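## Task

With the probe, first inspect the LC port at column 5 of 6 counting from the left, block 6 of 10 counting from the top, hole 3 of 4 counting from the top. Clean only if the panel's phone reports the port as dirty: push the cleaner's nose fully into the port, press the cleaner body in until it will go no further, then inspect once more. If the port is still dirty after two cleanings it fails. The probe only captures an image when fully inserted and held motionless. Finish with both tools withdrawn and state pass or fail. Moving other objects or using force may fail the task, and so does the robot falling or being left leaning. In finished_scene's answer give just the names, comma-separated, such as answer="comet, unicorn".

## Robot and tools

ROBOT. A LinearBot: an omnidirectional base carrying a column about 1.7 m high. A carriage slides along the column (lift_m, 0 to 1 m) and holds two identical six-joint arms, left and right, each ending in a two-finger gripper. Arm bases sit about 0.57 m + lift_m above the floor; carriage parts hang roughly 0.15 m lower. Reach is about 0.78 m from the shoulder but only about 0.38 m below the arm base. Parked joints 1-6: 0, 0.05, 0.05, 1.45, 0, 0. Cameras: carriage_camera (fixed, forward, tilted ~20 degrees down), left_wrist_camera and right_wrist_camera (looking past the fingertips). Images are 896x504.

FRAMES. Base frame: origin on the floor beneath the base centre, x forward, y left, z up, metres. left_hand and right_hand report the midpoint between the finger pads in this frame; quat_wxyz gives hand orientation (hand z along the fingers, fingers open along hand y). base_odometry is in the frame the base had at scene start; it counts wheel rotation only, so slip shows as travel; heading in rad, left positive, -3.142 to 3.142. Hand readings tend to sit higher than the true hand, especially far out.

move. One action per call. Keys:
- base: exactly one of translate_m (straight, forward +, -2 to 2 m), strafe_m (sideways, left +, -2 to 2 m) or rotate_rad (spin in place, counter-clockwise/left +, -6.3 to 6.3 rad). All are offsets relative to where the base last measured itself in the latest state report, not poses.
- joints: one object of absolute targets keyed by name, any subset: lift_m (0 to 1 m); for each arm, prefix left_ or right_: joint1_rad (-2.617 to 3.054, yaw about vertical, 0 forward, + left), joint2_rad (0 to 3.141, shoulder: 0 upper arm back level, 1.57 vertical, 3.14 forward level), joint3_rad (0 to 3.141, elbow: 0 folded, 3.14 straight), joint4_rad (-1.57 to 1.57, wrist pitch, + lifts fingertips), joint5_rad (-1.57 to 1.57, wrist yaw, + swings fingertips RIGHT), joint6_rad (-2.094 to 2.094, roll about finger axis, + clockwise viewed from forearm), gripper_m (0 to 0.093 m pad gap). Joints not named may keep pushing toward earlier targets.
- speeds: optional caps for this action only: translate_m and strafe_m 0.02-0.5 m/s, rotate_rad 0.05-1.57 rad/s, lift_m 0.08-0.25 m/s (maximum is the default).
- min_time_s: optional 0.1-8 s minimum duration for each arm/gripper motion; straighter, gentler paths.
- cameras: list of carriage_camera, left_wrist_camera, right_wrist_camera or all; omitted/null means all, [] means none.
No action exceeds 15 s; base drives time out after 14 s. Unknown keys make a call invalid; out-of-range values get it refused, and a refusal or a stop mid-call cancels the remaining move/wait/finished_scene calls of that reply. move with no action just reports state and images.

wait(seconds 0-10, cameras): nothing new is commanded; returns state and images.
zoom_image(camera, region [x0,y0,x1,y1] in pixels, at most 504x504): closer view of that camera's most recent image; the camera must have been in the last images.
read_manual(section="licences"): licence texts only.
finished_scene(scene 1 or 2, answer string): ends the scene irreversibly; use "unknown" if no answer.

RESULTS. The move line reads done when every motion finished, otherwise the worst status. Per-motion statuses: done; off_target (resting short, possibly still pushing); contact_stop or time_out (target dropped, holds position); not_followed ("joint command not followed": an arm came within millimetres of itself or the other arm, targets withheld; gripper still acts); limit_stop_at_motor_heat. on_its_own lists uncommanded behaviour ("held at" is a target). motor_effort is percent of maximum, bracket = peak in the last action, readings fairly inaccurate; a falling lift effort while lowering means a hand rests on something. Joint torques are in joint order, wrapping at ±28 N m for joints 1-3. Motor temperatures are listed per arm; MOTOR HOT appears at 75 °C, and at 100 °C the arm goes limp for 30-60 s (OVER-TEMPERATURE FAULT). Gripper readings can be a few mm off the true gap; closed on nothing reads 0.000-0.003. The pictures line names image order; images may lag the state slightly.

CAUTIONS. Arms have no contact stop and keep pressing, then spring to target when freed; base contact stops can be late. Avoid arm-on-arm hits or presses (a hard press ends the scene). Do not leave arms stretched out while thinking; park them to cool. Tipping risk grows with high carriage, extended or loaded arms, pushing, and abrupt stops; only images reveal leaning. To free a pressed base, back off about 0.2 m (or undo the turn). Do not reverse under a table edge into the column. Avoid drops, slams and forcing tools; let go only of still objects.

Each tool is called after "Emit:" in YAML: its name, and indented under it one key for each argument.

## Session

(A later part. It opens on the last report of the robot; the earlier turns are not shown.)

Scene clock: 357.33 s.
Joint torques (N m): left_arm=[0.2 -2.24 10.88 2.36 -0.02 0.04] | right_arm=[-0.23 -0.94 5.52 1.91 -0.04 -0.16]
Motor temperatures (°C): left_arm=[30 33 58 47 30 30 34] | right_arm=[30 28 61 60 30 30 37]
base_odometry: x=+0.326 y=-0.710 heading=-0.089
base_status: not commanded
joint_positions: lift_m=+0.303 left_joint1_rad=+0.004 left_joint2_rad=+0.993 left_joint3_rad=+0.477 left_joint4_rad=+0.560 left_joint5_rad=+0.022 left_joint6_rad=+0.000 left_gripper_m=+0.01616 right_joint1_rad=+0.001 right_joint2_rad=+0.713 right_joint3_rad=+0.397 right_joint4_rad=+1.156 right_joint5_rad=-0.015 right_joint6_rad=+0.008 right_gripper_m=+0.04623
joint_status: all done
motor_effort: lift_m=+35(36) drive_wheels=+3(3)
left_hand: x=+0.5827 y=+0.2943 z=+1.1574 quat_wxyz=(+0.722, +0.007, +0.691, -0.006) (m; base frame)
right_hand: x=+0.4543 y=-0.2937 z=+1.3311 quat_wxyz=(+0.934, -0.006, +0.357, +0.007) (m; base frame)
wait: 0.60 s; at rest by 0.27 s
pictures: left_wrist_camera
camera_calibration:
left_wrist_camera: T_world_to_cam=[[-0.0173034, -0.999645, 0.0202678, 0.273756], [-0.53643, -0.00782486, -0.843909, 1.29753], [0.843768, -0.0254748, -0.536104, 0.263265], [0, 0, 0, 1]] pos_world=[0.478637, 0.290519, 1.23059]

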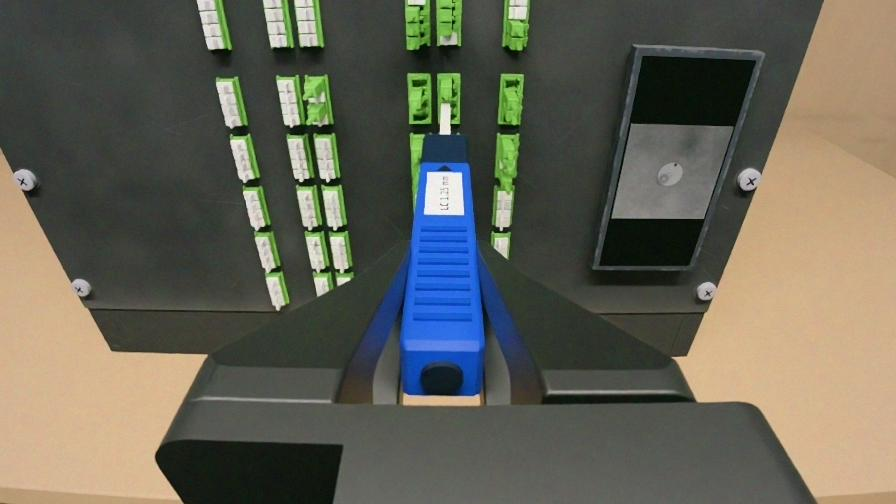

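Emit:
move:
  joints: {"left_joint1_rad":0.0005}
  cameras: []

Emit:
wait:
  seconds: 0.6
  cameras: ["left_wrist_camera"]

Emit:
zoom_image:
  camera: "left_wrist_camera"
  region: [430, 90, 460, 120]

Scene clock: 360.40 s.
Joint torques (N m): left_arm=[-0.69 -2.26 10.91 2.37 -0.02 0.06] | right_arm=[-0.21 -0.96 5.65 1.89 -0.02 -0.16]
Motor temperatures (°C): left_arm=[30 33 58 47 30 30 34] | right_arm=[30 28 61 59 30 30 37]
move: done
base_odometry: x=+0.326 y=-0.710 heading=-0.089
base_status: not commanded
joint_positions: lift_m=+0.303 left_joint1_rad=+0.004 left_joint2_rad=+0.993 left_joint3_rad=+0.477 left_joint4_rad=+0.560 left_joint5_rad=+0.022 left_joint6_rad=+0.000 left_gripper_m=+0.01616 right_joint1_rad=+0.001 right_joint2_rad=+0.713 right_joint3_rad=+0.397 right_joint4_rad=+1.156 right_joint5_rad=-0.015 right_joint6_rad=+0.008 right_gripper_m=+0.04623
joint_status: all done
motor_effort: lift_m=+34(35) drive_wheels=+3(3)
left_hand: x=+0.5827 y=+0.2943 z=+1.1574 quat_wxyz=(+0.722, +0.007, +0.691, -0.006) (m; base frame)
right_hand: x=+0.4543 y=-0.2937 z=+1.3311 quat_wxyz=(+0.934, -0.006, +0.357, +0.007) (m; base frame)
pictures: none
No camera images: "cameras" was empty.

Scene clock: 361.00 s.
Joint torques (N m): left_arm=[-0.7 -2.28 10.89 2.37 -0.02 0.05] | right_arm=[-0.1 -1.1 5.55 1.9 0 -0.14]
Motor temperatures (°C): left_arm=[30 33 58 47 30 30 34] | right_arm=[30 28 61 59 30 30 37]
base_odometry: x=+0.326 y=-0.710 heading=-0.089
base_status: not commanded
joint_positions: lift_m=+0.303 left_joint1_rad=+0.004 left_joint2_rad=+0.993 left_joint3_rad=+0.477 left_joint4_rad=+0.560 left_joint5_rad=+0.022 left_joint6_rad=+0.000 left_gripper_m=+0.01616 right_joint1_rad=+0.001 right_joint2_rad=+0.713 right_joint3_rad=+0.397 right_joint4_rad=+1.156 right_joint5_rad=-0.015 right_joint6_rad=+0.008 right_gripper_m=+0.04623
joint_status: all done
motor_effort: lift_m=+34(35) drive_wheels=+3(3)
left_hand: x=+0.5827 y=+0.2943 z=+1.1574 quat_wxyz=(+0.722, +0.007, +0.691, -0.006) (m; base frame)
right_hand: x=+0.4543 y=-0.2937 z=+1.3311 quat_wxyz=(+0.934, -0.006, +0.357, +0.007) (m; base frame)
wait: 0.60 s; at rest by 0.27 s
pictures: left_wrist_camera
camera_calibration:
left_wrist_camera: T_world_to_cam=[[-0.0173034, -0.999645, 0.0202678, 0.273756], [-0.53643, -0.00782486, -0.843909, 1.29753], [0.843768, -0.0254748, -0.536104, 0.263265], [0, 0, 0, 1]] pos_world=[0.478637, 0.290519, 1.23059]

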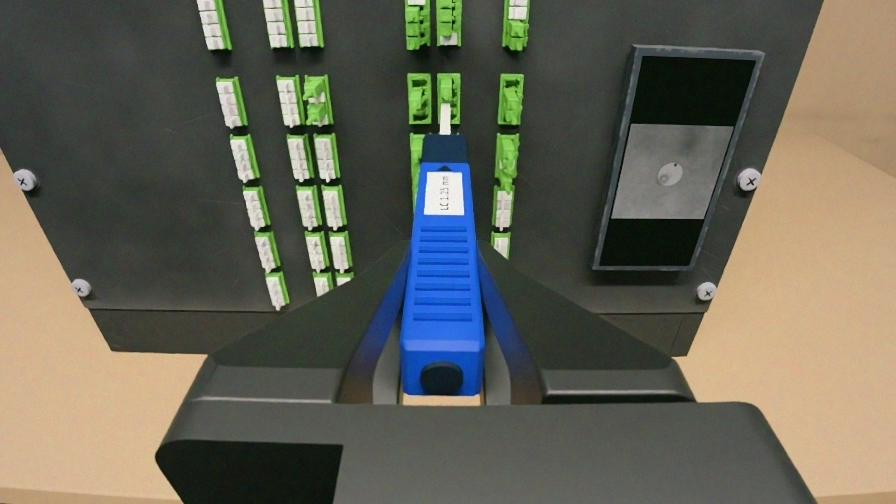

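Scaled by 16.800 from the camera's 896x504 image, which has a finer 1280x720 frame.

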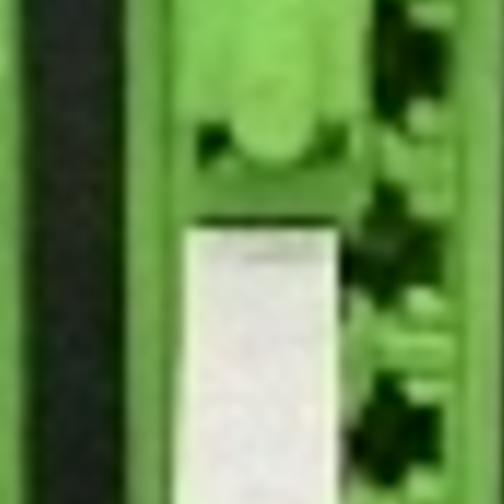

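Emit:
move:
  joints: {"left_joint1_rad":-0.0025}
  cameras: []

Emit:
wait:
  seconds: 0.6
  cameras: ["left_wrist_camera"]

Emit:
zoom_image:
  camera: "left_wrist_camera"
  region: [430, 90, 460, 120]

Scene clock: 363.13 s.
Joint torques (N m): left_arm=[-1.01 -2.26 10.86 2.36 -0.03 0.06] | right_arm=[-0.18 -1.13 5.61 1.87 -0.04 -0.14]
Motor temperatures (°C): left_arm=[30 33 58 47 30 30 34] | right_arm=[30 28 61 59 30 30 37]
move: done
base_odometry: x=+0.326 y=-0.710 heading=-0.089
base_status: not commanded
joint_positions: lift_m=+0.303 left_joint1_rad=+0.004 left_joint2_rad=+0.993 left_joint3_rad=+0.477 left_joint4_rad=+0.560 left_joint5_rad=+0.022 left_joint6_rad=+0.000 left_gripper_m=+0.01616 right_joint1_rad=+0.001 right_joint2_rad=+0.713 right_joint3_rad=+0.397 right_joint4_rad=+1.156 right_joint5_rad=-0.015 right_joint6_rad=+0.008 right_gripper_m=+0.04623
joint_status: all done
motor_effort: lift_m=+36(36) drive_wheels=+3(3)
left_hand: x=+0.5827 y=+0.2943 z=+1.1574 quat_wxyz=(+0.722, +0.007, +0.691, -0.006) (m; base frame)
right_hand: x=+0.4543 y=-0.2937 z=+1.3311 quat_wxyz=(+0.934, -0.006, +0.357, +0.007) (m; base frame)
pictures: none
No camera images: "cameras" was empty.

Scene clock: 363.73 s.
Joint torques (N m): left_arm=[-0.99 -2.24 10.86 2.36 -0.03 0.06] | right_arm=[-0.08 -1.02 5.57 1.86 -0.03 -0.15]
Motor temperatures (°C): left_arm=[30 33 58 47 30 30 34] | right_arm=[30 28 60 59 30 30 37]
base_odometry: x=+0.326 y=-0.710 heading=-0.089
base_status: not commanded
joint_positions: lift_m=+0.303 left_joint1_rad=+0.004 left_joint2_rad=+0.993 left_joint3_rad=+0.477 left_joint4_rad=+0.560 left_joint5_rad=+0.022 left_joint6_rad=+0.000 left_gripper_m=+0.01616 right_joint1_rad=+0.001 right_joint2_rad=+0.713 right_joint3_rad=+0.397 right_joint4_rad=+1.156 right_joint5_rad=-0.015 right_joint6_rad=+0.008 right_gripper_m=+0.04623
joint_status: all done
motor_effort: lift_m=+35(36) drive_wheels=+3(3)
left_hand: x=+0.5827 y=+0.2943 z=+1.1574 quat_wxyz=(+0.722, +0.007, +0.691, -0.006) (m; base frame)
right_hand: x=+0.4543 y=-0.2937 z=+1.3311 quat_wxyz=(+0.934, -0.006, +0.357, +0.007) (m; base frame)
wait: 0.60 s; at rest by 0.27 s
pictures: left_wrist_camera
camera_calibration:
left_wrist_camera: T_world_to_cam=[[-0.0173034, -0.999645, 0.0202678, 0.273756], [-0.53643, -0.00782486, -0.843909, 1.29753], [0.843768, -0.0254748, -0.536104, 0.263265], [0, 0, 0, 1]] pos_world=[0.478637, 0.290519, 1.23059]

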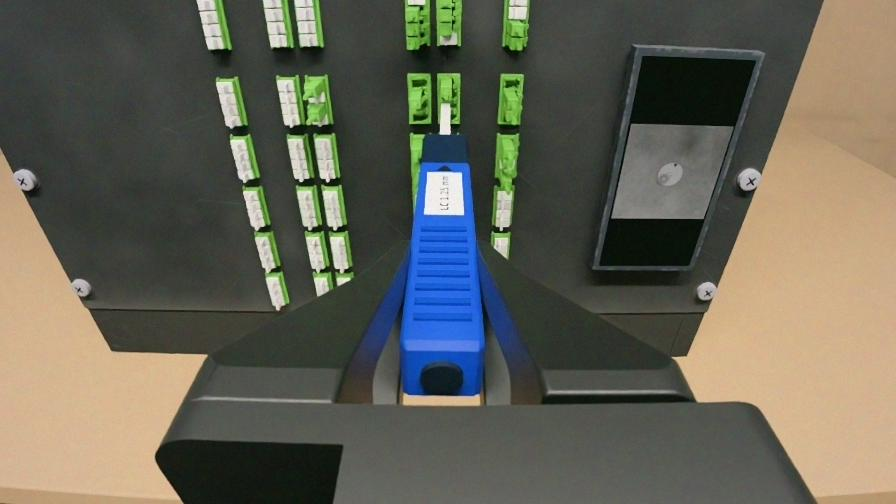

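Scaled by 16.800 from the camera's 896x504 image, which has a finer 1280x720 frame.

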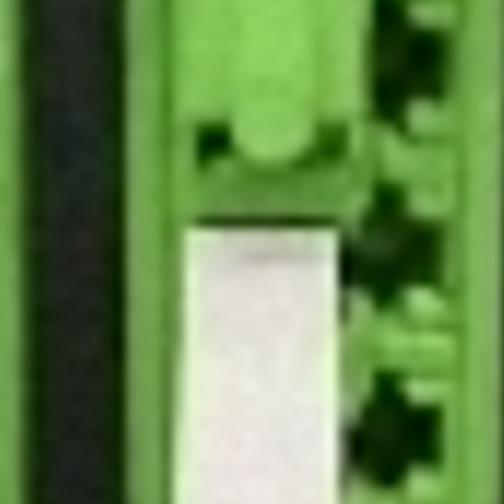

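Emit:
move:
  joints: {"left_joint1_rad":-0.0045}
  cameras: []

Emit:
wait:
  seconds: 0.6
  cameras: ["left_wrist_camera"]

Emit:
zoom_image:
  camera: "left_wrist_camera"
  region: [430, 90, 460, 120]

Scene clock: 367.37 s.
Joint torques (N m): left_arm=[-1.17 -2.3 10.89 2.36 -0.03 0.05] | right_arm=[-0.03 -0.96 5.65 1.89 -0.01 -0.17]
Motor temperatures (°C): left_arm=[30 33 59 47 30 30 34] | right_arm=[30 28 60 59 30 30 37]
move: done
base_odometry: x=+0.326 y=-0.710 heading=-0.089
base_status: not commanded
joint_positions: lift_m=+0.303 left_joint1_rad=+0.004 left_joint2_rad=+0.993 left_joint3_rad=+0.477 left_joint4_rad=+0.560 left_joint5_rad=+0.022 left_joint6_rad=+0.000 left_gripper_m=+0.01616 right_joint1_rad=+0.001 right_joint2_rad=+0.713 right_joint3_rad=+0.397 right_joint4_rad=+1.156 right_joint5_rad=-0.015 right_joint6_rad=+0.008 right_gripper_m=+0.04623
joint_status: all done
motor_effort: lift_m=+35(35) drive_wheels=+3(3)
left_hand: x=+0.5827 y=+0.2943 z=+1.1574 quat_wxyz=(+0.722, +0.007, +0.691, -0.006) (m; base frame)
right_hand: x=+0.4543 y=-0.2937 z=+1.3311 quat_wxyz=(+0.934, -0.006, +0.357, +0.007) (m; base frame)
pictures: none
No camera images: "cameras" was empty.

Scene clock: 367.97 s.
Joint torques (N m): left_arm=[-1.18 -2.26 10.88 2.37 -0.02 0.05] | right_arm=[-0.1 -1.06 5.55 1.88 -0.06 -0.15]
Motor temperatures (°C): left_arm=[30 33 59 47 30 30 34] | right_arm=[30 28 60 59 30 30 37]
base_odometry: x=+0.326 y=-0.710 heading=-0.089
base_status: not commanded
joint_positions: lift_m=+0.303 left_joint1_rad=+0.004 left_joint2_rad=+0.993 left_joint3_rad=+0.477 left_joint4_rad=+0.560 left_joint5_rad=+0.022 left_joint6_rad=+0.000 left_gripper_m=+0.01616 right_joint1_rad=+0.001 right_joint2_rad=+0.713 right_joint3_rad=+0.397 right_joint4_rad=+1.156 right_joint5_rad=-0.015 right_joint6_rad=+0.008 right_gripper_m=+0.04623
joint_status: all done
motor_effort: lift_m=+35(35) drive_wheels=+3(3)
left_hand: x=+0.5827 y=+0.2943 z=+1.1574 quat_wxyz=(+0.722, +0.007, +0.691, -0.006) (m; base frame)
right_hand: x=+0.4543 y=-0.2937 z=+1.3311 quat_wxyz=(+0.934, -0.006, +0.357, +0.007) (m; base frame)
wait: 0.60 s; at rest by 0.27 s
pictures: left_wrist_camera
camera_calibration:
left_wrist_camera: T_world_to_cam=[[-0.0173034, -0.999645, 0.0202678, 0.273756], [-0.53643, -0.00782486, -0.843909, 1.29753], [0.843768, -0.0254748, -0.536104, 0.263265], [0, 0, 0, 1]] pos_world=[0.478637, 0.290519, 1.23059]

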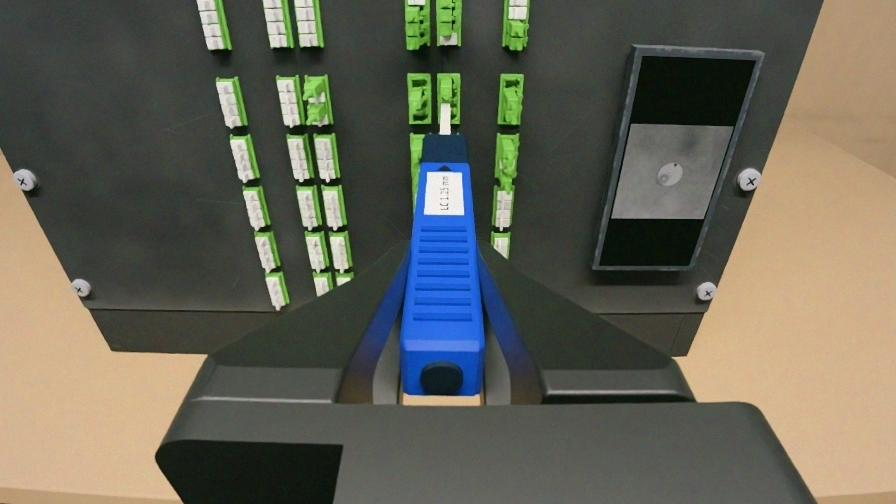

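Scaled by 16.800 from the camera's 896x504 image, which has a finer 1280x720 frame.

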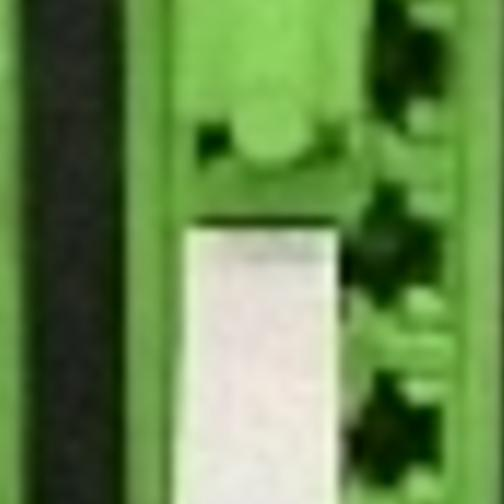

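Emit:
move:
  joints: {"left_joint1_rad":-0.0065}
  cameras: []

Emit:
wait:
  seconds: 0.6
  cameras: ["left_wrist_camera"]

Emit:
zoom_image:
  camera: "left_wrist_camera"
  region: [430, 90, 460, 120]

Scene clock: 369.77 s.
Joint torques (N m): left_arm=[-0.99 -2.28 10.88 2.36 -0.02 0.06] | right_arm=[-0.13 -1.03 5.52 1.86 -0.03 -0.12]
Motor temperatures (°C): left_arm=[30 33 59 47 30 30 34] | right_arm=[30 28 60 59 30 30 37]
move: done
base_odometry: x=+0.326 y=-0.710 heading=-0.089
base_status: not commanded
joint_positions: lift_m=+0.303 left_joint1_rad=+0.000 left_joint2_rad=+0.993 left_joint3_rad=+0.477 left_joint4_rad=+0.560 left_joint5_rad=+0.022 left_joint6_rad=+0.000 left_gripper_m=+0.01616 right_joint1_rad=+0.001 right_joint2_rad=+0.713 right_joint3_rad=+0.397 right_joint4_rad=+1.156 right_joint5_rad=-0.015 right_joint6_rad=+0.008 right_gripper_m=+0.04623
joint_status: all done
motor_effort: lift_m=+35(36) drive_wheels=+3(3)
left_hand: x=+0.5826 y=+0.2929 z=+1.1574 quat_wxyz=(+0.722, +0.008, +0.691, -0.008) (m; base frame)
right_hand: x=+0.4543 y=-0.2937 z=+1.3311 quat_wxyz=(+0.934, -0.006, +0.357, +0.007) (m; base frame)
pictures: none
No camera images: "cameras" was empty.

Scene clock: 370.37 s.
Joint torques (N m): left_arm=[-1.03 -2.28 10.91 2.36 -0.02 0.05] | right_arm=[-0.12 -1.05 5.65 1.88 -0.02 -0.15]
Motor temperatures (°C): left_arm=[30 33 59 47 30 30 34] | right_arm=[30 28 60 59 30 30 37]
base_odometry: x=+0.326 y=-0.710 heading=-0.089
base_status: not commanded
joint_positions: lift_m=+0.303 left_joint1_rad=+0.000 left_joint2_rad=+0.993 left_joint3_rad=+0.477 left_joint4_rad=+0.560 left_joint5_rad=+0.022 left_joint6_rad=+0.000 left_gripper_m=+0.01616 right_joint1_rad=+0.001 right_joint2_rad=+0.713 right_joint3_rad=+0.397 right_joint4_rad=+1.156 right_joint5_rad=-0.015 right_joint6_rad=+0.008 right_gripper_m=+0.04623
joint_status: all done
motor_effort: lift_m=+34(36) drive_wheels=+3(3)
left_hand: x=+0.5826 y=+0.2929 z=+1.1574 quat_wxyz=(+0.722, +0.008, +0.691, -0.008) (m; base frame)
right_hand: x=+0.4543 y=-0.2937 z=+1.3311 quat_wxyz=(+0.934, -0.006, +0.357, +0.007) (m; base frame)
wait: 0.60 s; at rest by 0.27 s
pictures: left_wrist_camera
camera_calibration:
left_wrist_camera: T_world_to_cam=[[-0.0210763, -0.999572, 0.0202959, 0.274519], [-0.536459, -0.00582377, -0.843906, 1.29694], [0.843663, -0.0286744, -0.536106, 0.264237], [0, 0, 0, 1]] pos_world=[0.478617, 0.289531, 1.23059]

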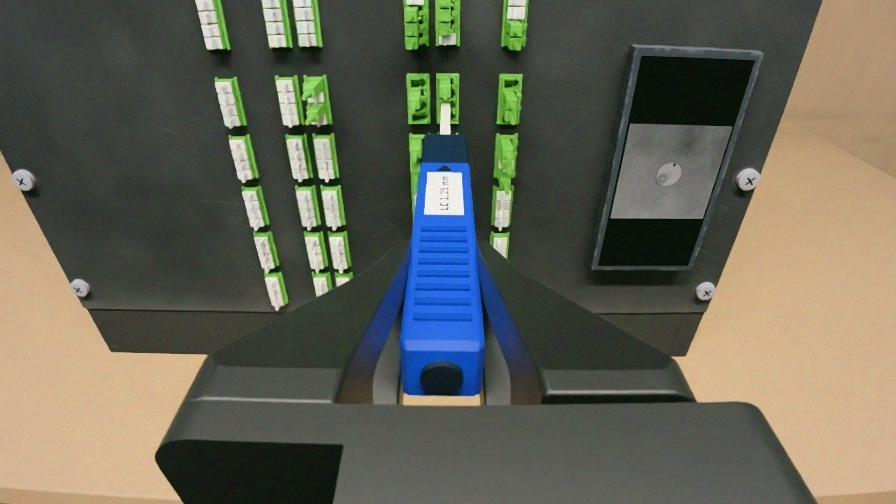

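Scaled by 16.800 from the camera's 896x504 image, which has a finer 1280x720 frame.

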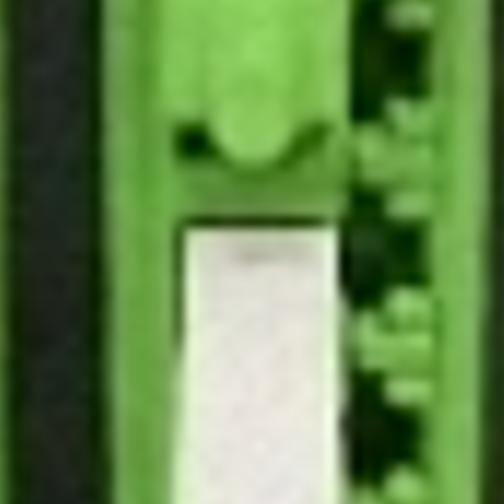

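Emit:
move:
  joints: {"left_joint1_rad":0.001}
  base: {"translate_m":0.001}
  speeds: {"translate_m":0.02}
  cameras: []

Emit:
wait:
  seconds: 0.6
  cameras: ["left_wrist_camera"]

Emit:
zoom_image:
  camera: "left_wrist_camera"
  region: [430, 90, 460, 120]

Scene clock: 375.33 s.
Joint torques (N m): left_arm=[-0.34 -2.28 10.88 2.38 -0.02 0.05] | right_arm=[-0.16 -1.03 5.45 1.83 -0.04 -0.16]
Motor temperatures (°C): left_arm=[30 33 59 47 30 30 34] | right_arm=[30 28 60 59 30 30 37]
move: done
base_odometry: x=+0.327 y=-0.710 heading=-0.089
base_status: done
joint_positions: lift_m=+0.303 left_joint1_rad=+0.000 left_joint2_rad=+0.993 left_joint3_rad=+0.477 left_joint4_rad=+0.560 left_joint5_rad=+0.022 left_joint6_rad=+0.000 left_gripper_m=+0.01616 right_joint1_rad=+0.001 right_joint2_rad=+0.713 right_joint3_rad=+0.397 right_joint4_rad=+1.156 right_joint5_rad=-0.015 right_joint6_rad=+0.008 right_gripper_m=+0.04623
joint_status: all done
motor_effort: lift_m=+34(36) drive_wheels=+3(8)
left_hand: x=+0.5826 y=+0.2929 z=+1.1574 quat_wxyz=(+0.722, +0.008, +0.691, -0.008) (m; base frame)
right_hand: x=+0.4541 y=-0.2937 z=+1.3312 quat_wxyz=(+0.934, -0.006, +0.357, +0.007) (m; base frame)
pictures: none
No camera images: "cameras" was empty.

Scene clock: 375.93 s.
Joint torques (N m): left_arm=[-0.32 -2.19 10.92 2.36 -0.03 0.06] | right_arm=[-0.14 -0.96 5.5 1.9 -0.05 -0.17]
Motor temperatures (°C): left_arm=[30 33 59 47 30 30 34] | right_arm=[30 28 60 59 30 30 37]
base_odometry: x=+0.327 y=-0.710 heading=-0.089
base_status: done
joint_positions: lift_m=+0.303 left_joint1_rad=+0.000 left_joint2_rad=+0.993 left_joint3_rad=+0.477 left_joint4_rad=+0.560 left_joint5_rad=+0.022 left_joint6_rad=+0.000 left_gripper_m=+0.01616 right_joint1_rad=+0.001 right_joint2_rad=+0.713 right_joint3_rad=+0.397 right_joint4_rad=+1.156 right_joint5_rad=-0.015 right_joint6_rad=+0.008 right_gripper_m=+0.04623
joint_status: all done
motor_effort: lift_m=+35(36) drive_wheels=+2(8)
left_hand: x=+0.5826 y=+0.2929 z=+1.1574 quat_wxyz=(+0.722, +0.008, +0.691, -0.008) (m; base frame)
right_hand: x=+0.4543 y=-0.2937 z=+1.3311 quat_wxyz=(+0.934, -0.006, +0.357, +0.007) (m; base frame)
wait: 0.60 s; at rest by 0.27 s
pictures: left_wrist_camera
camera_calibration:
left_wrist_camera: T_world_to_cam=[[-0.0210763, -0.999572, 0.0202959, 0.274519], [-0.536459, -0.00582377, -0.843906, 1.29694], [0.843663, -0.0286744, -0.536106, 0.264237], [0, 0, 0, 1]] pos_world=[0.478617, 0.289531, 1.23059]

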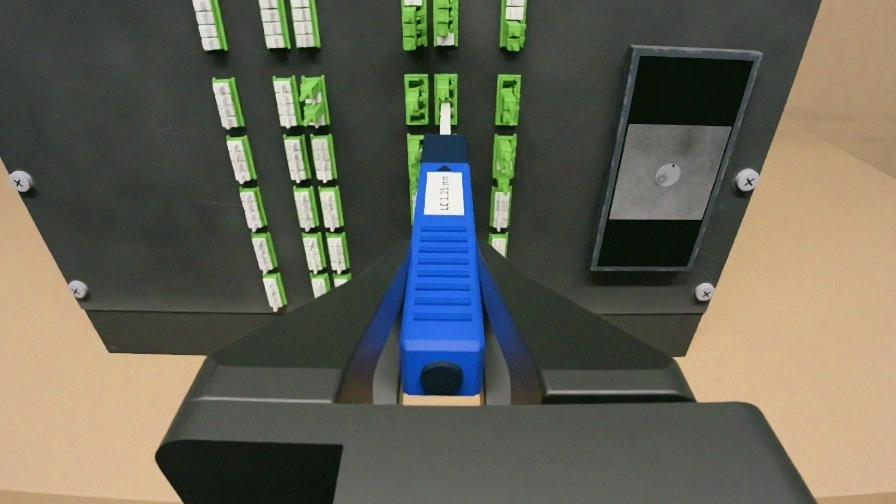

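Scaled by 16.800 from the camera's 896x504 image, which has a finer 1280x720 frame.

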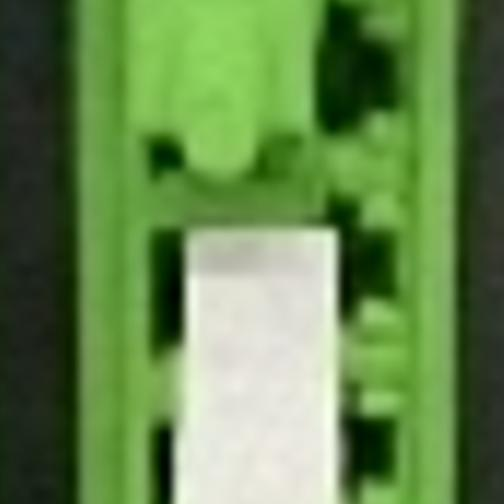

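Emit:
move:
  joints: {"left_joint1_rad":0.008}
  cameras: []

Emit:
wait:
  seconds: 0.6
  cameras: ["left_wrist_camera"]

Emit:
zoom_image:
  camera: "left_wrist_camera"
  region: [430, 90, 460, 120]

Scene clock: 381.27 s.
Joint torques (N m): left_arm=[0.34 -2.26 10.91 2.36 -0.02 0.06] | right_arm=[-0.12 -1.02 5.5 1.85 -0.05 -0.15]
Motor temperatures (°C): left_arm=[30 33 59 48 30 30 34] | right_arm=[30 28 60 58 30 30 37]
move: done
base_odometry: x=+0.327 y=-0.710 heading=-0.089
base_status: not commanded
joint_positions: lift_m=+0.303 left_joint1_rad=+0.000 left_joint2_rad=+0.993 left_joint3_rad=+0.477 left_joint4_rad=+0.560 left_joint5_rad=+0.022 left_joint6_rad=+0.000 left_gripper_m=+0.01616 right_joint1_rad=+0.001 right_joint2_rad=+0.713 right_joint3_rad=+0.397 right_joint4_rad=+1.156 right_joint5_rad=-0.015 right_joint6_rad=+0.008 right_gripper_m=+0.04623
joint_status: all done
motor_effort: lift_m=+34(36) drive_wheels=+2(2)
left_hand: x=+0.5826 y=+0.2929 z=+1.1574 quat_wxyz=(+0.722, +0.008, +0.691, -0.008) (m; base frame)
right_hand: x=+0.4543 y=-0.2937 z=+1.3311 quat_wxyz=(+0.934, -0.006, +0.357, +0.007) (m; base frame)
pictures: none
No camera images: "cameras" was empty.

Scene clock: 381.87 s.
Joint torques (N m): left_arm=[0.34 -2.25 10.86 2.37 -0.02 0.06] | right_arm=[-0.08 -1.02 5.5 1.9 -0.04 -0.16]
Motor temperatures (°C): left_arm=[30 33 59 48 30 30 34] | right_arm=[30 28 60 58 30 30 37]
base_odometry: x=+0.327 y=-0.710 heading=-0.089
base_status: not commanded
joint_positions: lift_m=+0.303 left_joint1_rad=+0.000 left_joint2_rad=+0.993 left_joint3_rad=+0.477 left_joint4_rad=+0.560 left_joint5_rad=+0.022 left_joint6_rad=+0.000 left_gripper_m=+0.01616 right_joint1_rad=+0.001 right_joint2_rad=+0.713 right_joint3_rad=+0.397 right_joint4_rad=+1.156 right_joint5_rad=-0.015 right_joint6_rad=+0.008 right_gripper_m=+0.04623
joint_status: all done
motor_effort: lift_m=+34(36) drive_wheels=+2(2)
left_hand: x=+0.5826 y=+0.2929 z=+1.1574 quat_wxyz=(+0.722, +0.008, +0.691, -0.008) (m; base frame)
right_hand: x=+0.4543 y=-0.2937 z=+1.3311 quat_wxyz=(+0.934, -0.006, +0.357, +0.007) (m; base frame)
wait: 0.60 s; at rest by 0.27 s
pictures: left_wrist_camera
camera_calibration:
left_wrist_camera: T_world_to_cam=[[-0.0210763, -0.999572, 0.0202959, 0.274519], [-0.536459, -0.00582377, -0.843906, 1.29694], [0.843663, -0.0286744, -0.536106, 0.264237], [0, 0, 0, 1]] pos_world=[0.478617, 0.289531, 1.23059]

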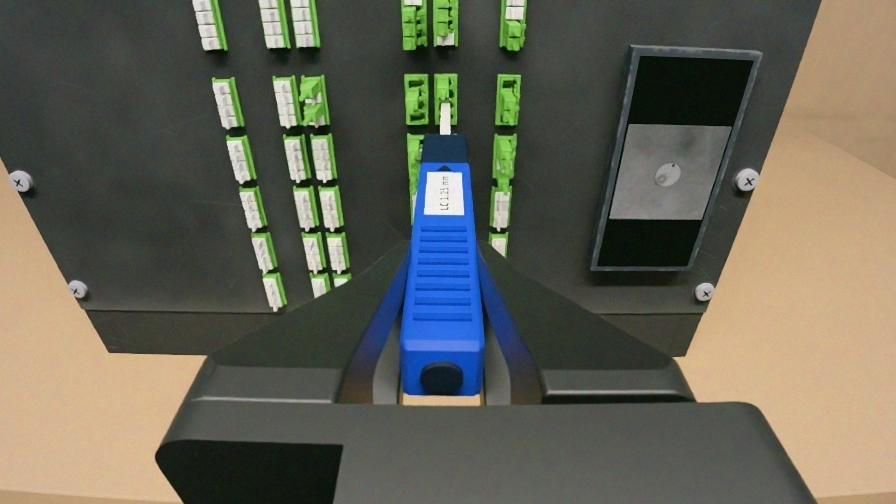

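Scaled by 16.800 from the camera's 896x504 image, which has a finer 1280x720 frame.

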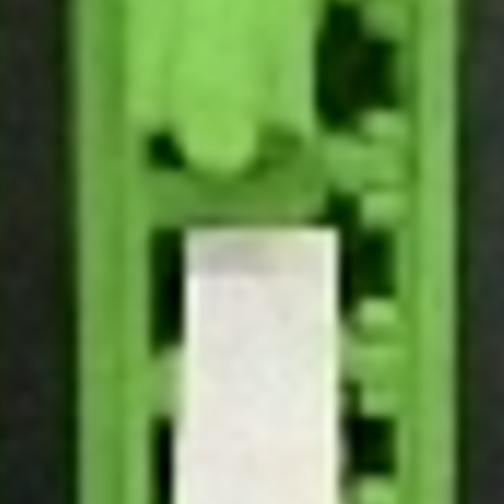

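Emit:
move:
  joints: {"left_joint1_rad":0.010}
  cameras: []

Emit:
wait:
  seconds: 0.6
  cameras: ["left_wrist_camera"]

Emit:
zoom_image:
  camera: "left_wrist_camera"
  region: [430, 90, 460, 120]

Scene clock: 384.13 s.
Joint torques (N m): left_arm=[0.18 -2.25 10.89 2.37 -0.02 0.05] | right_arm=[-0.12 -1.07 5.61 1.88 -0.02 -0.15]
Motor temperatures (°C): left_arm=[30 33 59 48 30 30 34] | right_arm=[30 28 60 58 30 30 37]
move: done
base_odometry: x=+0.327 y=-0.710 heading=-0.089
base_status: not commanded
joint_positions: lift_m=+0.303 left_joint1_rad=+0.004 left_joint2_rad=+0.993 left_joint3_rad=+0.477 left_joint4_rad=+0.560 left_joint5_rad=+0.022 left_joint6_rad=+0.000 left_gripper_m=+0.01616 right_joint1_rad=+0.001 right_joint2_rad=+0.713 right_joint3_rad=+0.397 right_joint4_rad=+1.156 right_joint5_rad=-0.015 right_joint6_rad=+0.008 right_gripper_m=+0.04623
joint_status: all done
motor_effort: lift_m=+34(35) drive_wheels=+2(2)
left_hand: x=+0.5827 y=+0.2943 z=+1.1574 quat_wxyz=(+0.722, +0.007, +0.691, -0.006) (m; base frame)
right_hand: x=+0.4543 y=-0.2937 z=+1.3311 quat_wxyz=(+0.934, -0.006, +0.357, +0.007) (m; base frame)
pictures: none
No camera images: "cameras" was empty.

Scene clock: 384.73 s.
Joint torques (N m): left_arm=[0.2 -2.25 10.86 2.37 -0.02 0.05] | right_arm=[-0.16 -1.06 5.57 1.89 -0.05 -0.15]
Motor temperatures (°C): left_arm=[30 33 59 48 30 30 34] | right_arm=[30 28 60 58 30 30 37]
base_odometry: x=+0.327 y=-0.710 heading=-0.089
base_status: not commanded
joint_positions: lift_m=+0.303 left_joint1_rad=+0.004 left_joint2_rad=+0.993 left_joint3_rad=+0.477 left_joint4_rad=+0.560 left_joint5_rad=+0.022 left_joint6_rad=+0.000 left_gripper_m=+0.01616 right_joint1_rad=+0.001 right_joint2_rad=+0.713 right_joint3_rad=+0.397 right_joint4_rad=+1.156 right_joint5_rad=-0.015 right_joint6_rad=+0.008 right_gripper_m=+0.04623
joint_status: all done
motor_effort: lift_m=+35(35) drive_wheels=+2(2)
left_hand: x=+0.5827 y=+0.2943 z=+1.1574 quat_wxyz=(+0.722, +0.007, +0.691, -0.006) (m; base frame)
right_hand: x=+0.4543 y=-0.2937 z=+1.3311 quat_wxyz=(+0.934, -0.006, +0.357, +0.007) (m; base frame)
wait: 0.60 s; at rest by 0.27 s
pictures: left_wrist_camera
camera_calibration:
left_wrist_camera: T_world_to_cam=[[-0.0173034, -0.999645, 0.0202678, 0.273756], [-0.53643, -0.00782486, -0.843909, 1.29753], [0.843768, -0.0254748, -0.536104, 0.263265], [0, 0, 0, 1]] pos_world=[0.478637, 0.290519, 1.23059]

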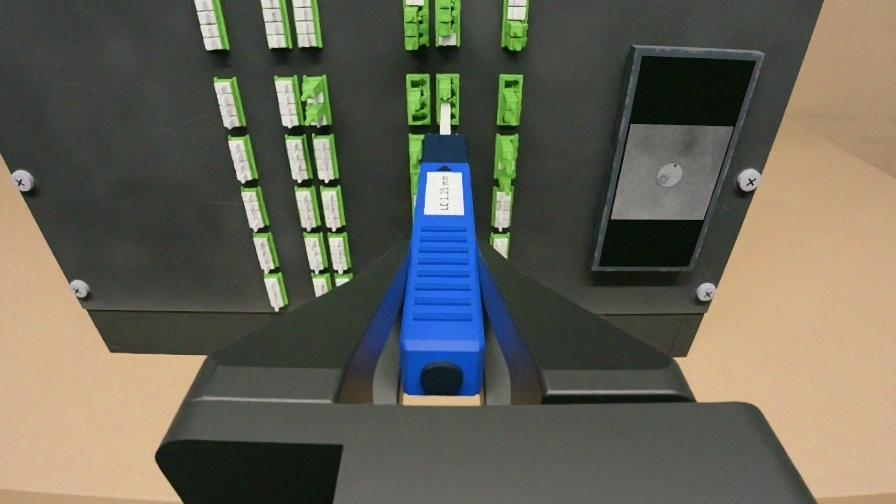

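Scaled by 16.800 from the camera's 896x504 image, which has a finer 1280x720 frame.

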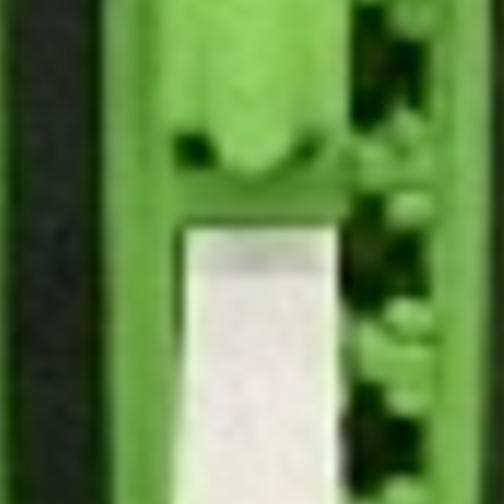

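Emit:
move:
  base: {"translate_m":0.001}
  speeds: {"translate_m":0.02}
  cameras: []

Emit:
wait:
  seconds: 0.6
  cameras: ["left_wrist_camera"]

Emit:
zoom_image:
  camera: "left_wrist_camera"
  region: [430, 90, 460, 120]

Scene clock: 388.13 s.
Joint torques (N m): left_arm=[0.23 -2.25 10.89 2.39 -0.03 0.05] | right_arm=[-0.12 -1.01 5.53 1.84 -0.07 -0.15]
Motor temperatures (°C): left_arm=[30 33 59 48 30 30 34] | right_arm=[30 28 60 58 30 30 37]
move: done
base_odometry: x=+0.328 y=-0.711 heading=-0.089
base_status: done
joint_positions: lift_m=+0.303 left_joint1_rad=+0.004 left_joint2_rad=+0.993 left_joint3_rad=+0.477 left_joint4_rad=+0.560 left_joint5_rad=+0.022 left_joint6_rad=+0.000 left_gripper_m=+0.01616 right_joint1_rad=+0.001 right_joint2_rad=+0.713 right_joint3_rad=+0.397 right_joint4_rad=+1.156 right_joint5_rad=-0.015 right_joint6_rad=+0.008 right_gripper_m=+0.04623
joint_status: not commanded
motor_effort: lift_m=+35(35) drive_wheels=+2(9)
left_hand: x=+0.5827 y=+0.2943 z=+1.1574 quat_wxyz=(+0.722, +0.007, +0.691, -0.006) (m; base frame)
right_hand: x=+0.4541 y=-0.2937 z=+1.3312 quat_wxyz=(+0.934, -0.006, +0.357, +0.007) (m; base frame)
pictures: none
No camera images: "cameras" was empty.

Scene clock: 388.73 s.
Joint torques (N m): left_arm=[0.2 -2.28 10.84 2.35 -0.03 0.05] | right_arm=[-0.13 -0.99 5.53 1.86 -0.05 -0.17]
Motor temperatures (°C): left_arm=[30 33 59 48 30 30 34] | right_arm=[30 28 60 58 30 30 37]
base_odometry: x=+0.328 y=-0.711 heading=-0.089
base_status: done
joint_positions: lift_m=+0.303 left_joint1_rad=+0.004 left_joint2_rad=+0.993 left_joint3_rad=+0.477 left_joint4_rad=+0.560 left_joint5_rad=+0.022 left_joint6_rad=+0.000 left_gripper_m=+0.01616 right_joint1_rad=+0.001 right_joint2_rad=+0.713 right_joint3_rad=+0.397 right_joint4_rad=+1.156 right_joint5_rad=-0.015 right_joint6_rad=+0.008 right_gripper_m=+0.04623
joint_status: not commanded
motor_effort: lift_m=+35(35) drive_wheels=+2(9)
left_hand: x=+0.5827 y=+0.2943 z=+1.1574 quat_wxyz=(+0.722, +0.007, +0.691, -0.006) (m; base frame)
right_hand: x=+0.4543 y=-0.2937 z=+1.3311 quat_wxyz=(+0.934, -0.006, +0.357, +0.007) (m; base frame)
wait: 0.60 s; at rest by 0.27 s
pictures: left_wrist_camera
camera_calibration:
left_wrist_camera: T_world_to_cam=[[-0.0173034, -0.999645, 0.0202678, 0.273756], [-0.53643, -0.00782486, -0.843909, 1.29753], [0.843768, -0.0254748, -0.536104, 0.263265], [0, 0, 0, 1]] pos_world=[0.478637, 0.290519, 1.23059]

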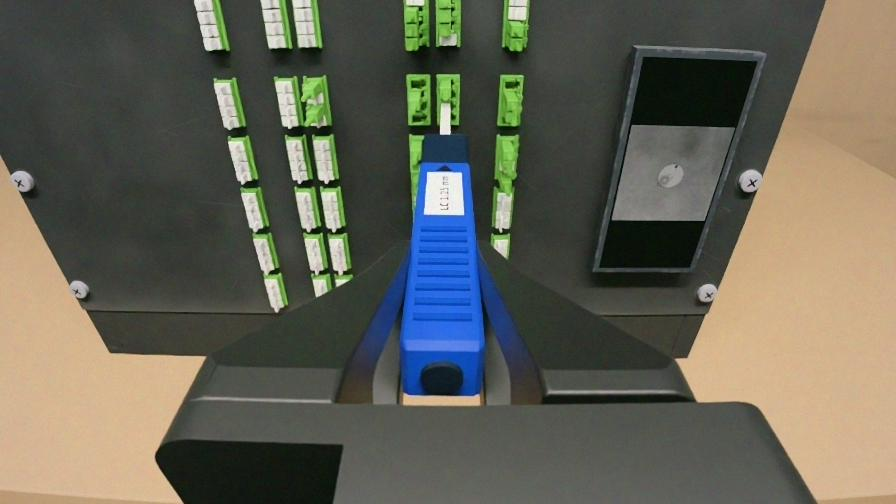

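Scaled by 16.800 from the camera's 896x504 image, which has a finer 1280x720 frame.

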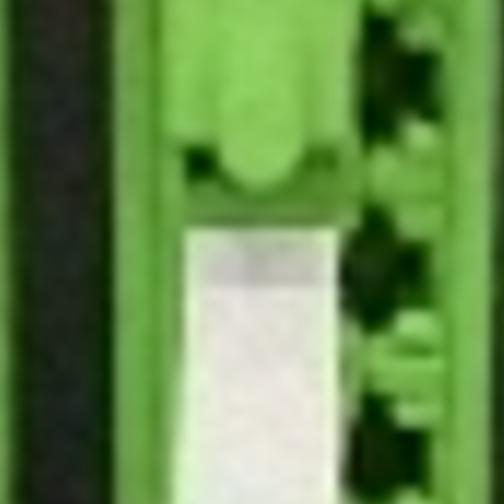

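Emit:
move:
  joints: {"lift_m":0.3014}
  cameras: []

Emit:
wait:
  seconds: 0.6
  cameras: ["left_wrist_camera"]

Emit:
zoom_image:
  camera: "left_wrist_camera"
  region: [430, 90, 460, 120]

Scene clock: 392.37 s.
Joint torques (N m): left_arm=[0.21 -2.26 10.86 2.38 -0.02 0.05] | right_arm=[-0.13 -0.95 5.56 1.89 -0.06 -0.15]
Motor temperatures (°C): left_arm=[30 33 59 48 30 30 34] | right_arm=[30 28 60 58 30 30 37]
move: done
base_odometry: x=+0.328 y=-0.711 heading=-0.089
base_status: not commanded
joint_positions: lift_m=+0.302 left_joint1_rad=+0.004 left_joint2_rad=+0.993 left_joint3_rad=+0.477 left_joint4_rad=+0.560 left_joint5_rad=+0.022 left_joint6_rad=+0.000 left_gripper_m=+0.01616 right_joint1_rad=+0.001 right_joint2_rad=+0.713 right_joint3_rad=+0.397 right_joint4_rad=+1.156 right_joint5_rad=-0.015 right_joint6_rad=+0.008 right_gripper_m=+0.04623
joint_status: all done
motor_effort: lift_m=+35(36) drive_wheels=+2(2)
left_hand: x=+0.5827 y=+0.2943 z=+1.1564 quat_wxyz=(+0.722, +0.007, +0.691, -0.006) (m; base frame)
right_hand: x=+0.4543 y=-0.2937 z=+1.3299 quat_wxyz=(+0.934, -0.006, +0.357, +0.007) (m; base frame)
pictures: none
No camera images: "cameras" was empty.

Scene clock: 392.97 s.
Joint torques (N m): left_arm=[0.21 -2.25 10.91 2.36 -0.02 0.05] | right_arm=[-0.12 -0.99 5.61 1.9 -0.04 -0.17]
Motor temperatures (°C): left_arm=[30 33 59 48 30 30 34] | right_arm=[30 28 60 58 30 30 37]
base_odometry: x=+0.328 y=-0.711 heading=-0.089
base_status: not commanded
joint_positions: lift_m=+0.302 left_joint1_rad=+0.004 left_joint2_rad=+0.993 left_joint3_rad=+0.477 left_joint4_rad=+0.560 left_joint5_rad=+0.022 left_joint6_rad=+0.000 left_gripper_m=+0.01616 right_joint1_rad=+0.001 right_joint2_rad=+0.713 right_joint3_rad=+0.397 right_joint4_rad=+1.156 right_joint5_rad=-0.015 right_joint6_rad=+0.008 right_gripper_m=+0.04623
joint_status: all done
motor_effort: lift_m=+34(36) drive_wheels=+2(2)
left_hand: x=+0.5827 y=+0.2943 z=+1.1564 quat_wxyz=(+0.722, +0.007, +0.691, -0.006) (m; base frame)
right_hand: x=+0.4543 y=-0.2937 z=+1.3299 quat_wxyz=(+0.934, -0.006, +0.357, +0.007) (m; base frame)
wait: 0.60 s; at rest by 0.27 s
pictures: left_wrist_camera
camera_calibration:
left_wrist_camera: T_world_to_cam=[[-0.0172946, -0.999645, 0.0202733, 0.273767], [-0.536805, -0.00782291, -0.84367, 1.29663], [0.843529, -0.0254737, -0.536479, 0.26322], [0, 0, 0, 1]] pos_world=[0.478738, 0.290519, 1.22959]

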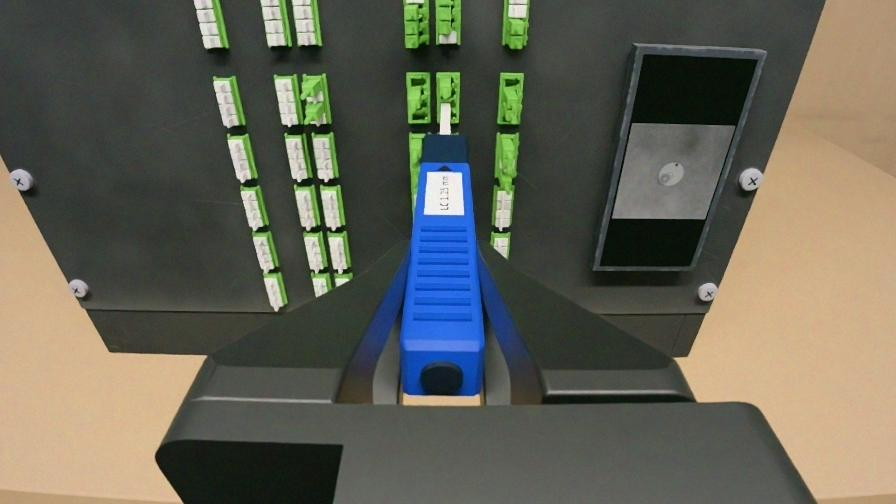

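Scaled by 16.800 from the camera's 896x504 image, which has a finer 1280x720 frame.

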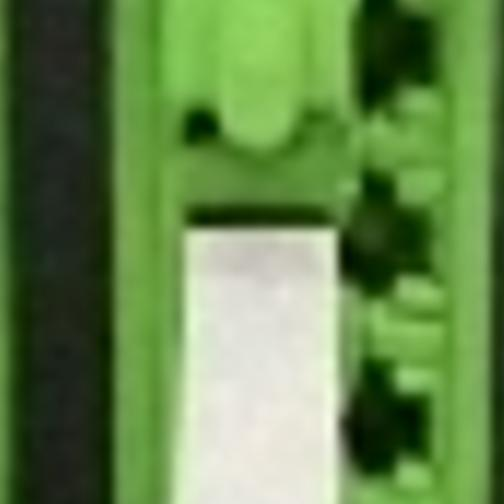

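Emit:
move:
  base: {"translate_m":0.0015}
  speeds: {"translate_m":0.02}
  cameras: []

Emit:
wait:
  seconds: 0.6
  cameras: ["left_wrist_camera"]

Emit:
zoom_image:
  camera: "left_wrist_camera"
  region: [430, 90, 460, 120]

Scene clock: 396.13 s.
Joint torques (N m): left_arm=[0.2 -2.21 10.89 2.36 -0.02 0.05] | right_arm=[-0.2 -1.1 5.59 1.94 -0.03 -0.17]
Motor temperatures (°C): left_arm=[30 33 59 48 30 30 34] | right_arm=[30 28 60 57 30 30 37]
move: done
base_odometry: x=+0.330 y=-0.711 heading=-0.089
base_status: done
joint_positions: lift_m=+0.302 left_joint1_rad=+0.004 left_joint2_rad=+0.993 left_joint3_rad=+0.477 left_joint4_rad=+0.560 left_joint5_rad=+0.022 left_joint6_rad=+0.000 left_gripper_m=+0.01616 right_joint1_rad=+0.001 right_joint2_rad=+0.713 right_joint3_rad=+0.397 right_joint4_rad=+1.155 right_joint5_rad=-0.015 right_joint6_rad=+0.008 right_gripper_m=+0.04623
joint_status: not commanded
motor_effort: lift_m=+35(35) drive_wheels=-1(11)
left_hand: x=+0.5827 y=+0.2943 z=+1.1564 quat_wxyz=(+0.722, +0.007, +0.691, -0.006) (m; base frame)
right_hand: x=+0.4545 y=-0.2937 z=+1.3298 quat_wxyz=(+0.934, -0.006, +0.358, +0.007) (m; base frame)
pictures: none
No camera images: "cameras" was empty.

Scene clock: 396.73 s.
Joint torques (N m): left_arm=[0.18 -2.22 10.93 2.37 -0.03 0.05] | right_arm=[-0.13 -0.96 5.6 1.86 -0.03 -0.14]
Motor temperatures (°C): left_arm=[30 33 59 48 30 30 34] | right_arm=[30 28 60 57 30 30 37]
base_odometry: x=+0.330 y=-0.711 heading=-0.089
base_status: done
joint_positions: lift_m=+0.302 left_joint1_rad=+0.004 left_joint2_rad=+0.993 left_joint3_rad=+0.477 left_joint4_rad=+0.560 left_joint5_rad=+0.022 left_joint6_rad=+0.000 left_gripper_m=+0.01616 right_joint1_rad=+0.001 right_joint2_rad=+0.713 right_joint3_rad=+0.397 right_joint4_rad=+1.156 right_joint5_rad=-0.015 right_joint6_rad=+0.008 right_gripper_m=+0.04623
joint_status: not commanded
motor_effort: lift_m=+34(35) drive_wheels=+2(11)
left_hand: x=+0.5827 y=+0.2943 z=+1.1564 quat_wxyz=(+0.722, +0.007, +0.691, -0.006) (m; base frame)
right_hand: x=+0.4544 y=-0.2937 z=+1.3298 quat_wxyz=(+0.934, -0.006, +0.357, +0.007) (m; base frame)
wait: 0.60 s; at rest by 0.27 s
pictures: left_wrist_camera
camera_calibration:
left_wrist_camera: T_world_to_cam=[[-0.0172946, -0.999645, 0.0202733, 0.273767], [-0.536805, -0.00782291, -0.84367, 1.29663], [0.843529, -0.0254737, -0.536479, 0.26322], [0, 0, 0, 1]] pos_world=[0.478738, 0.290519, 1.22959]

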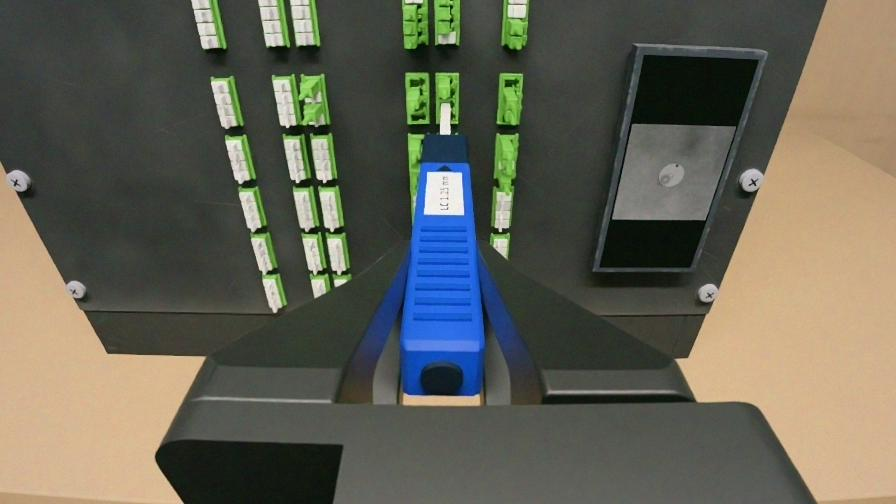

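Scaled by 16.800 from the camera's 896x504 image, which has a finer 1280x720 frame.

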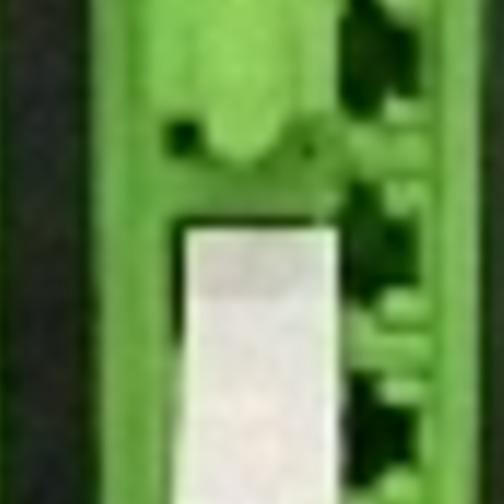

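Emit:
move:
  joints: {"left_joint1_rad":0.0125}
  cameras: []

Emit:
wait:
  seconds: 0.6
  cameras: ["left_wrist_camera"]

Emit:
zoom_image:
  camera: "left_wrist_camera"
  region: [430, 90, 460, 120]

Scene clock: 399.63 s.
Joint torques (N m): left_arm=[0.42 -2.26 10.89 2.37 -0.02 0.05] | right_arm=[-0.2 -0.99 5.6 1.9 -0.05 -0.17]
Motor temperatures (°C): left_arm=[30 33 59 48 30 30 34] | right_arm=[30 28 60 57 30 30 37]
move: done
base_odometry: x=+0.330 y=-0.711 heading=-0.089
base_status: not commanded
joint_positions: lift_m=+0.302 left_joint1_rad=+0.004 left_joint2_rad=+0.993 left_joint3_rad=+0.477 left_joint4_rad=+0.560 left_joint5_rad=+0.022 left_joint6_rad=+0.000 left_gripper_m=+0.01616 right_joint1_rad=+0.001 right_joint2_rad=+0.713 right_joint3_rad=+0.397 right_joint4_rad=+1.156 right_joint5_rad=-0.015 right_joint6_rad=+0.008 right_gripper_m=+0.04623
joint_status: all done
motor_effort: lift_m=+36(36) drive_wheels=+2(2)
left_hand: x=+0.5827 y=+0.2943 z=+1.1564 quat_wxyz=(+0.722, +0.007, +0.691, -0.006) (m; base frame)
right_hand: x=+0.4544 y=-0.2937 z=+1.3298 quat_wxyz=(+0.934, -0.006, +0.357, +0.007) (m; base frame)
pictures: none
No camera images: "cameras" was empty.

Scene clock: 400.23 s.
Joint torques (N m): left_arm=[0.39 -2.25 10.91 2.37 -0.03 0.05] | right_arm=[-0.18 -1.01 5.67 1.89 -0.04 -0.13]
Motor temperatures (°C): left_arm=[30 33 59 48 30 30 34] | right_arm=[30 28 60 57 30 30 37]
base_odometry: x=+0.330 y=-0.711 heading=-0.089
base_status: not commanded
joint_positions: lift_m=+0.302 left_joint1_rad=+0.004 left_joint2_rad=+0.993 left_joint3_rad=+0.477 left_joint4_rad=+0.560 left_joint5_rad=+0.022 left_joint6_rad=+0.000 left_gripper_m=+0.01616 right_joint1_rad=+0.001 right_joint2_rad=+0.713 right_joint3_rad=+0.397 right_joint4_rad=+1.156 right_joint5_rad=-0.015 right_joint6_rad=+0.008 right_gripper_m=+0.04623
joint_status: all done
motor_effort: lift_m=+35(36) drive_wheels=+2(2)
left_hand: x=+0.5827 y=+0.2943 z=+1.1564 quat_wxyz=(+0.722, +0.007, +0.691, -0.006) (m; base frame)
right_hand: x=+0.4544 y=-0.2937 z=+1.3298 quat_wxyz=(+0.934, -0.006, +0.357, +0.007) (m; base frame)
wait: 0.60 s; at rest by 0.27 s
pictures: left_wrist_camera
camera_calibration:
left_wrist_camera: T_world_to_cam=[[-0.0172946, -0.999645, 0.0202733, 0.273767], [-0.536805, -0.00782291, -0.84367, 1.29663], [0.843529, -0.0254737, -0.536479, 0.26322], [0, 0, 0, 1]] pos_world=[0.478738, 0.290519, 1.22959]

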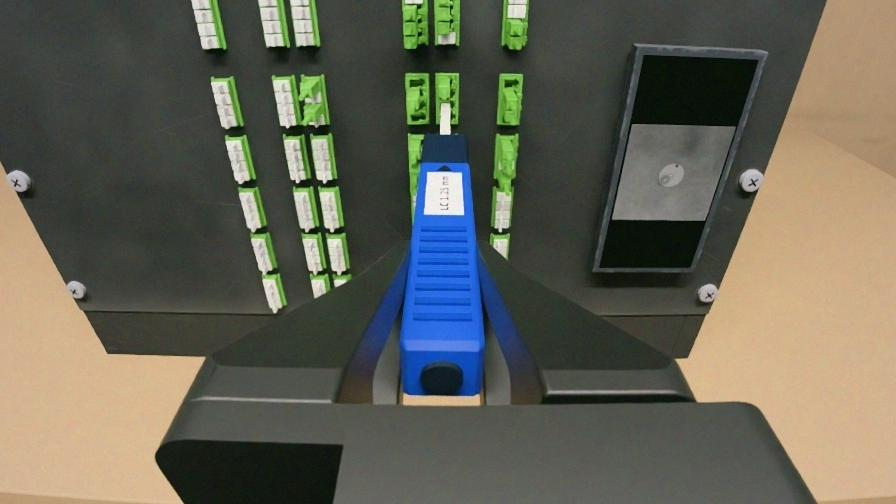

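Scaled by 16.800 from the camera's 896x504 image, which has a finer 1280x720 frame.

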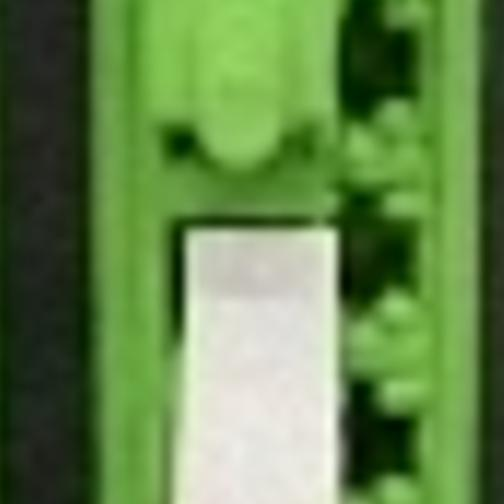

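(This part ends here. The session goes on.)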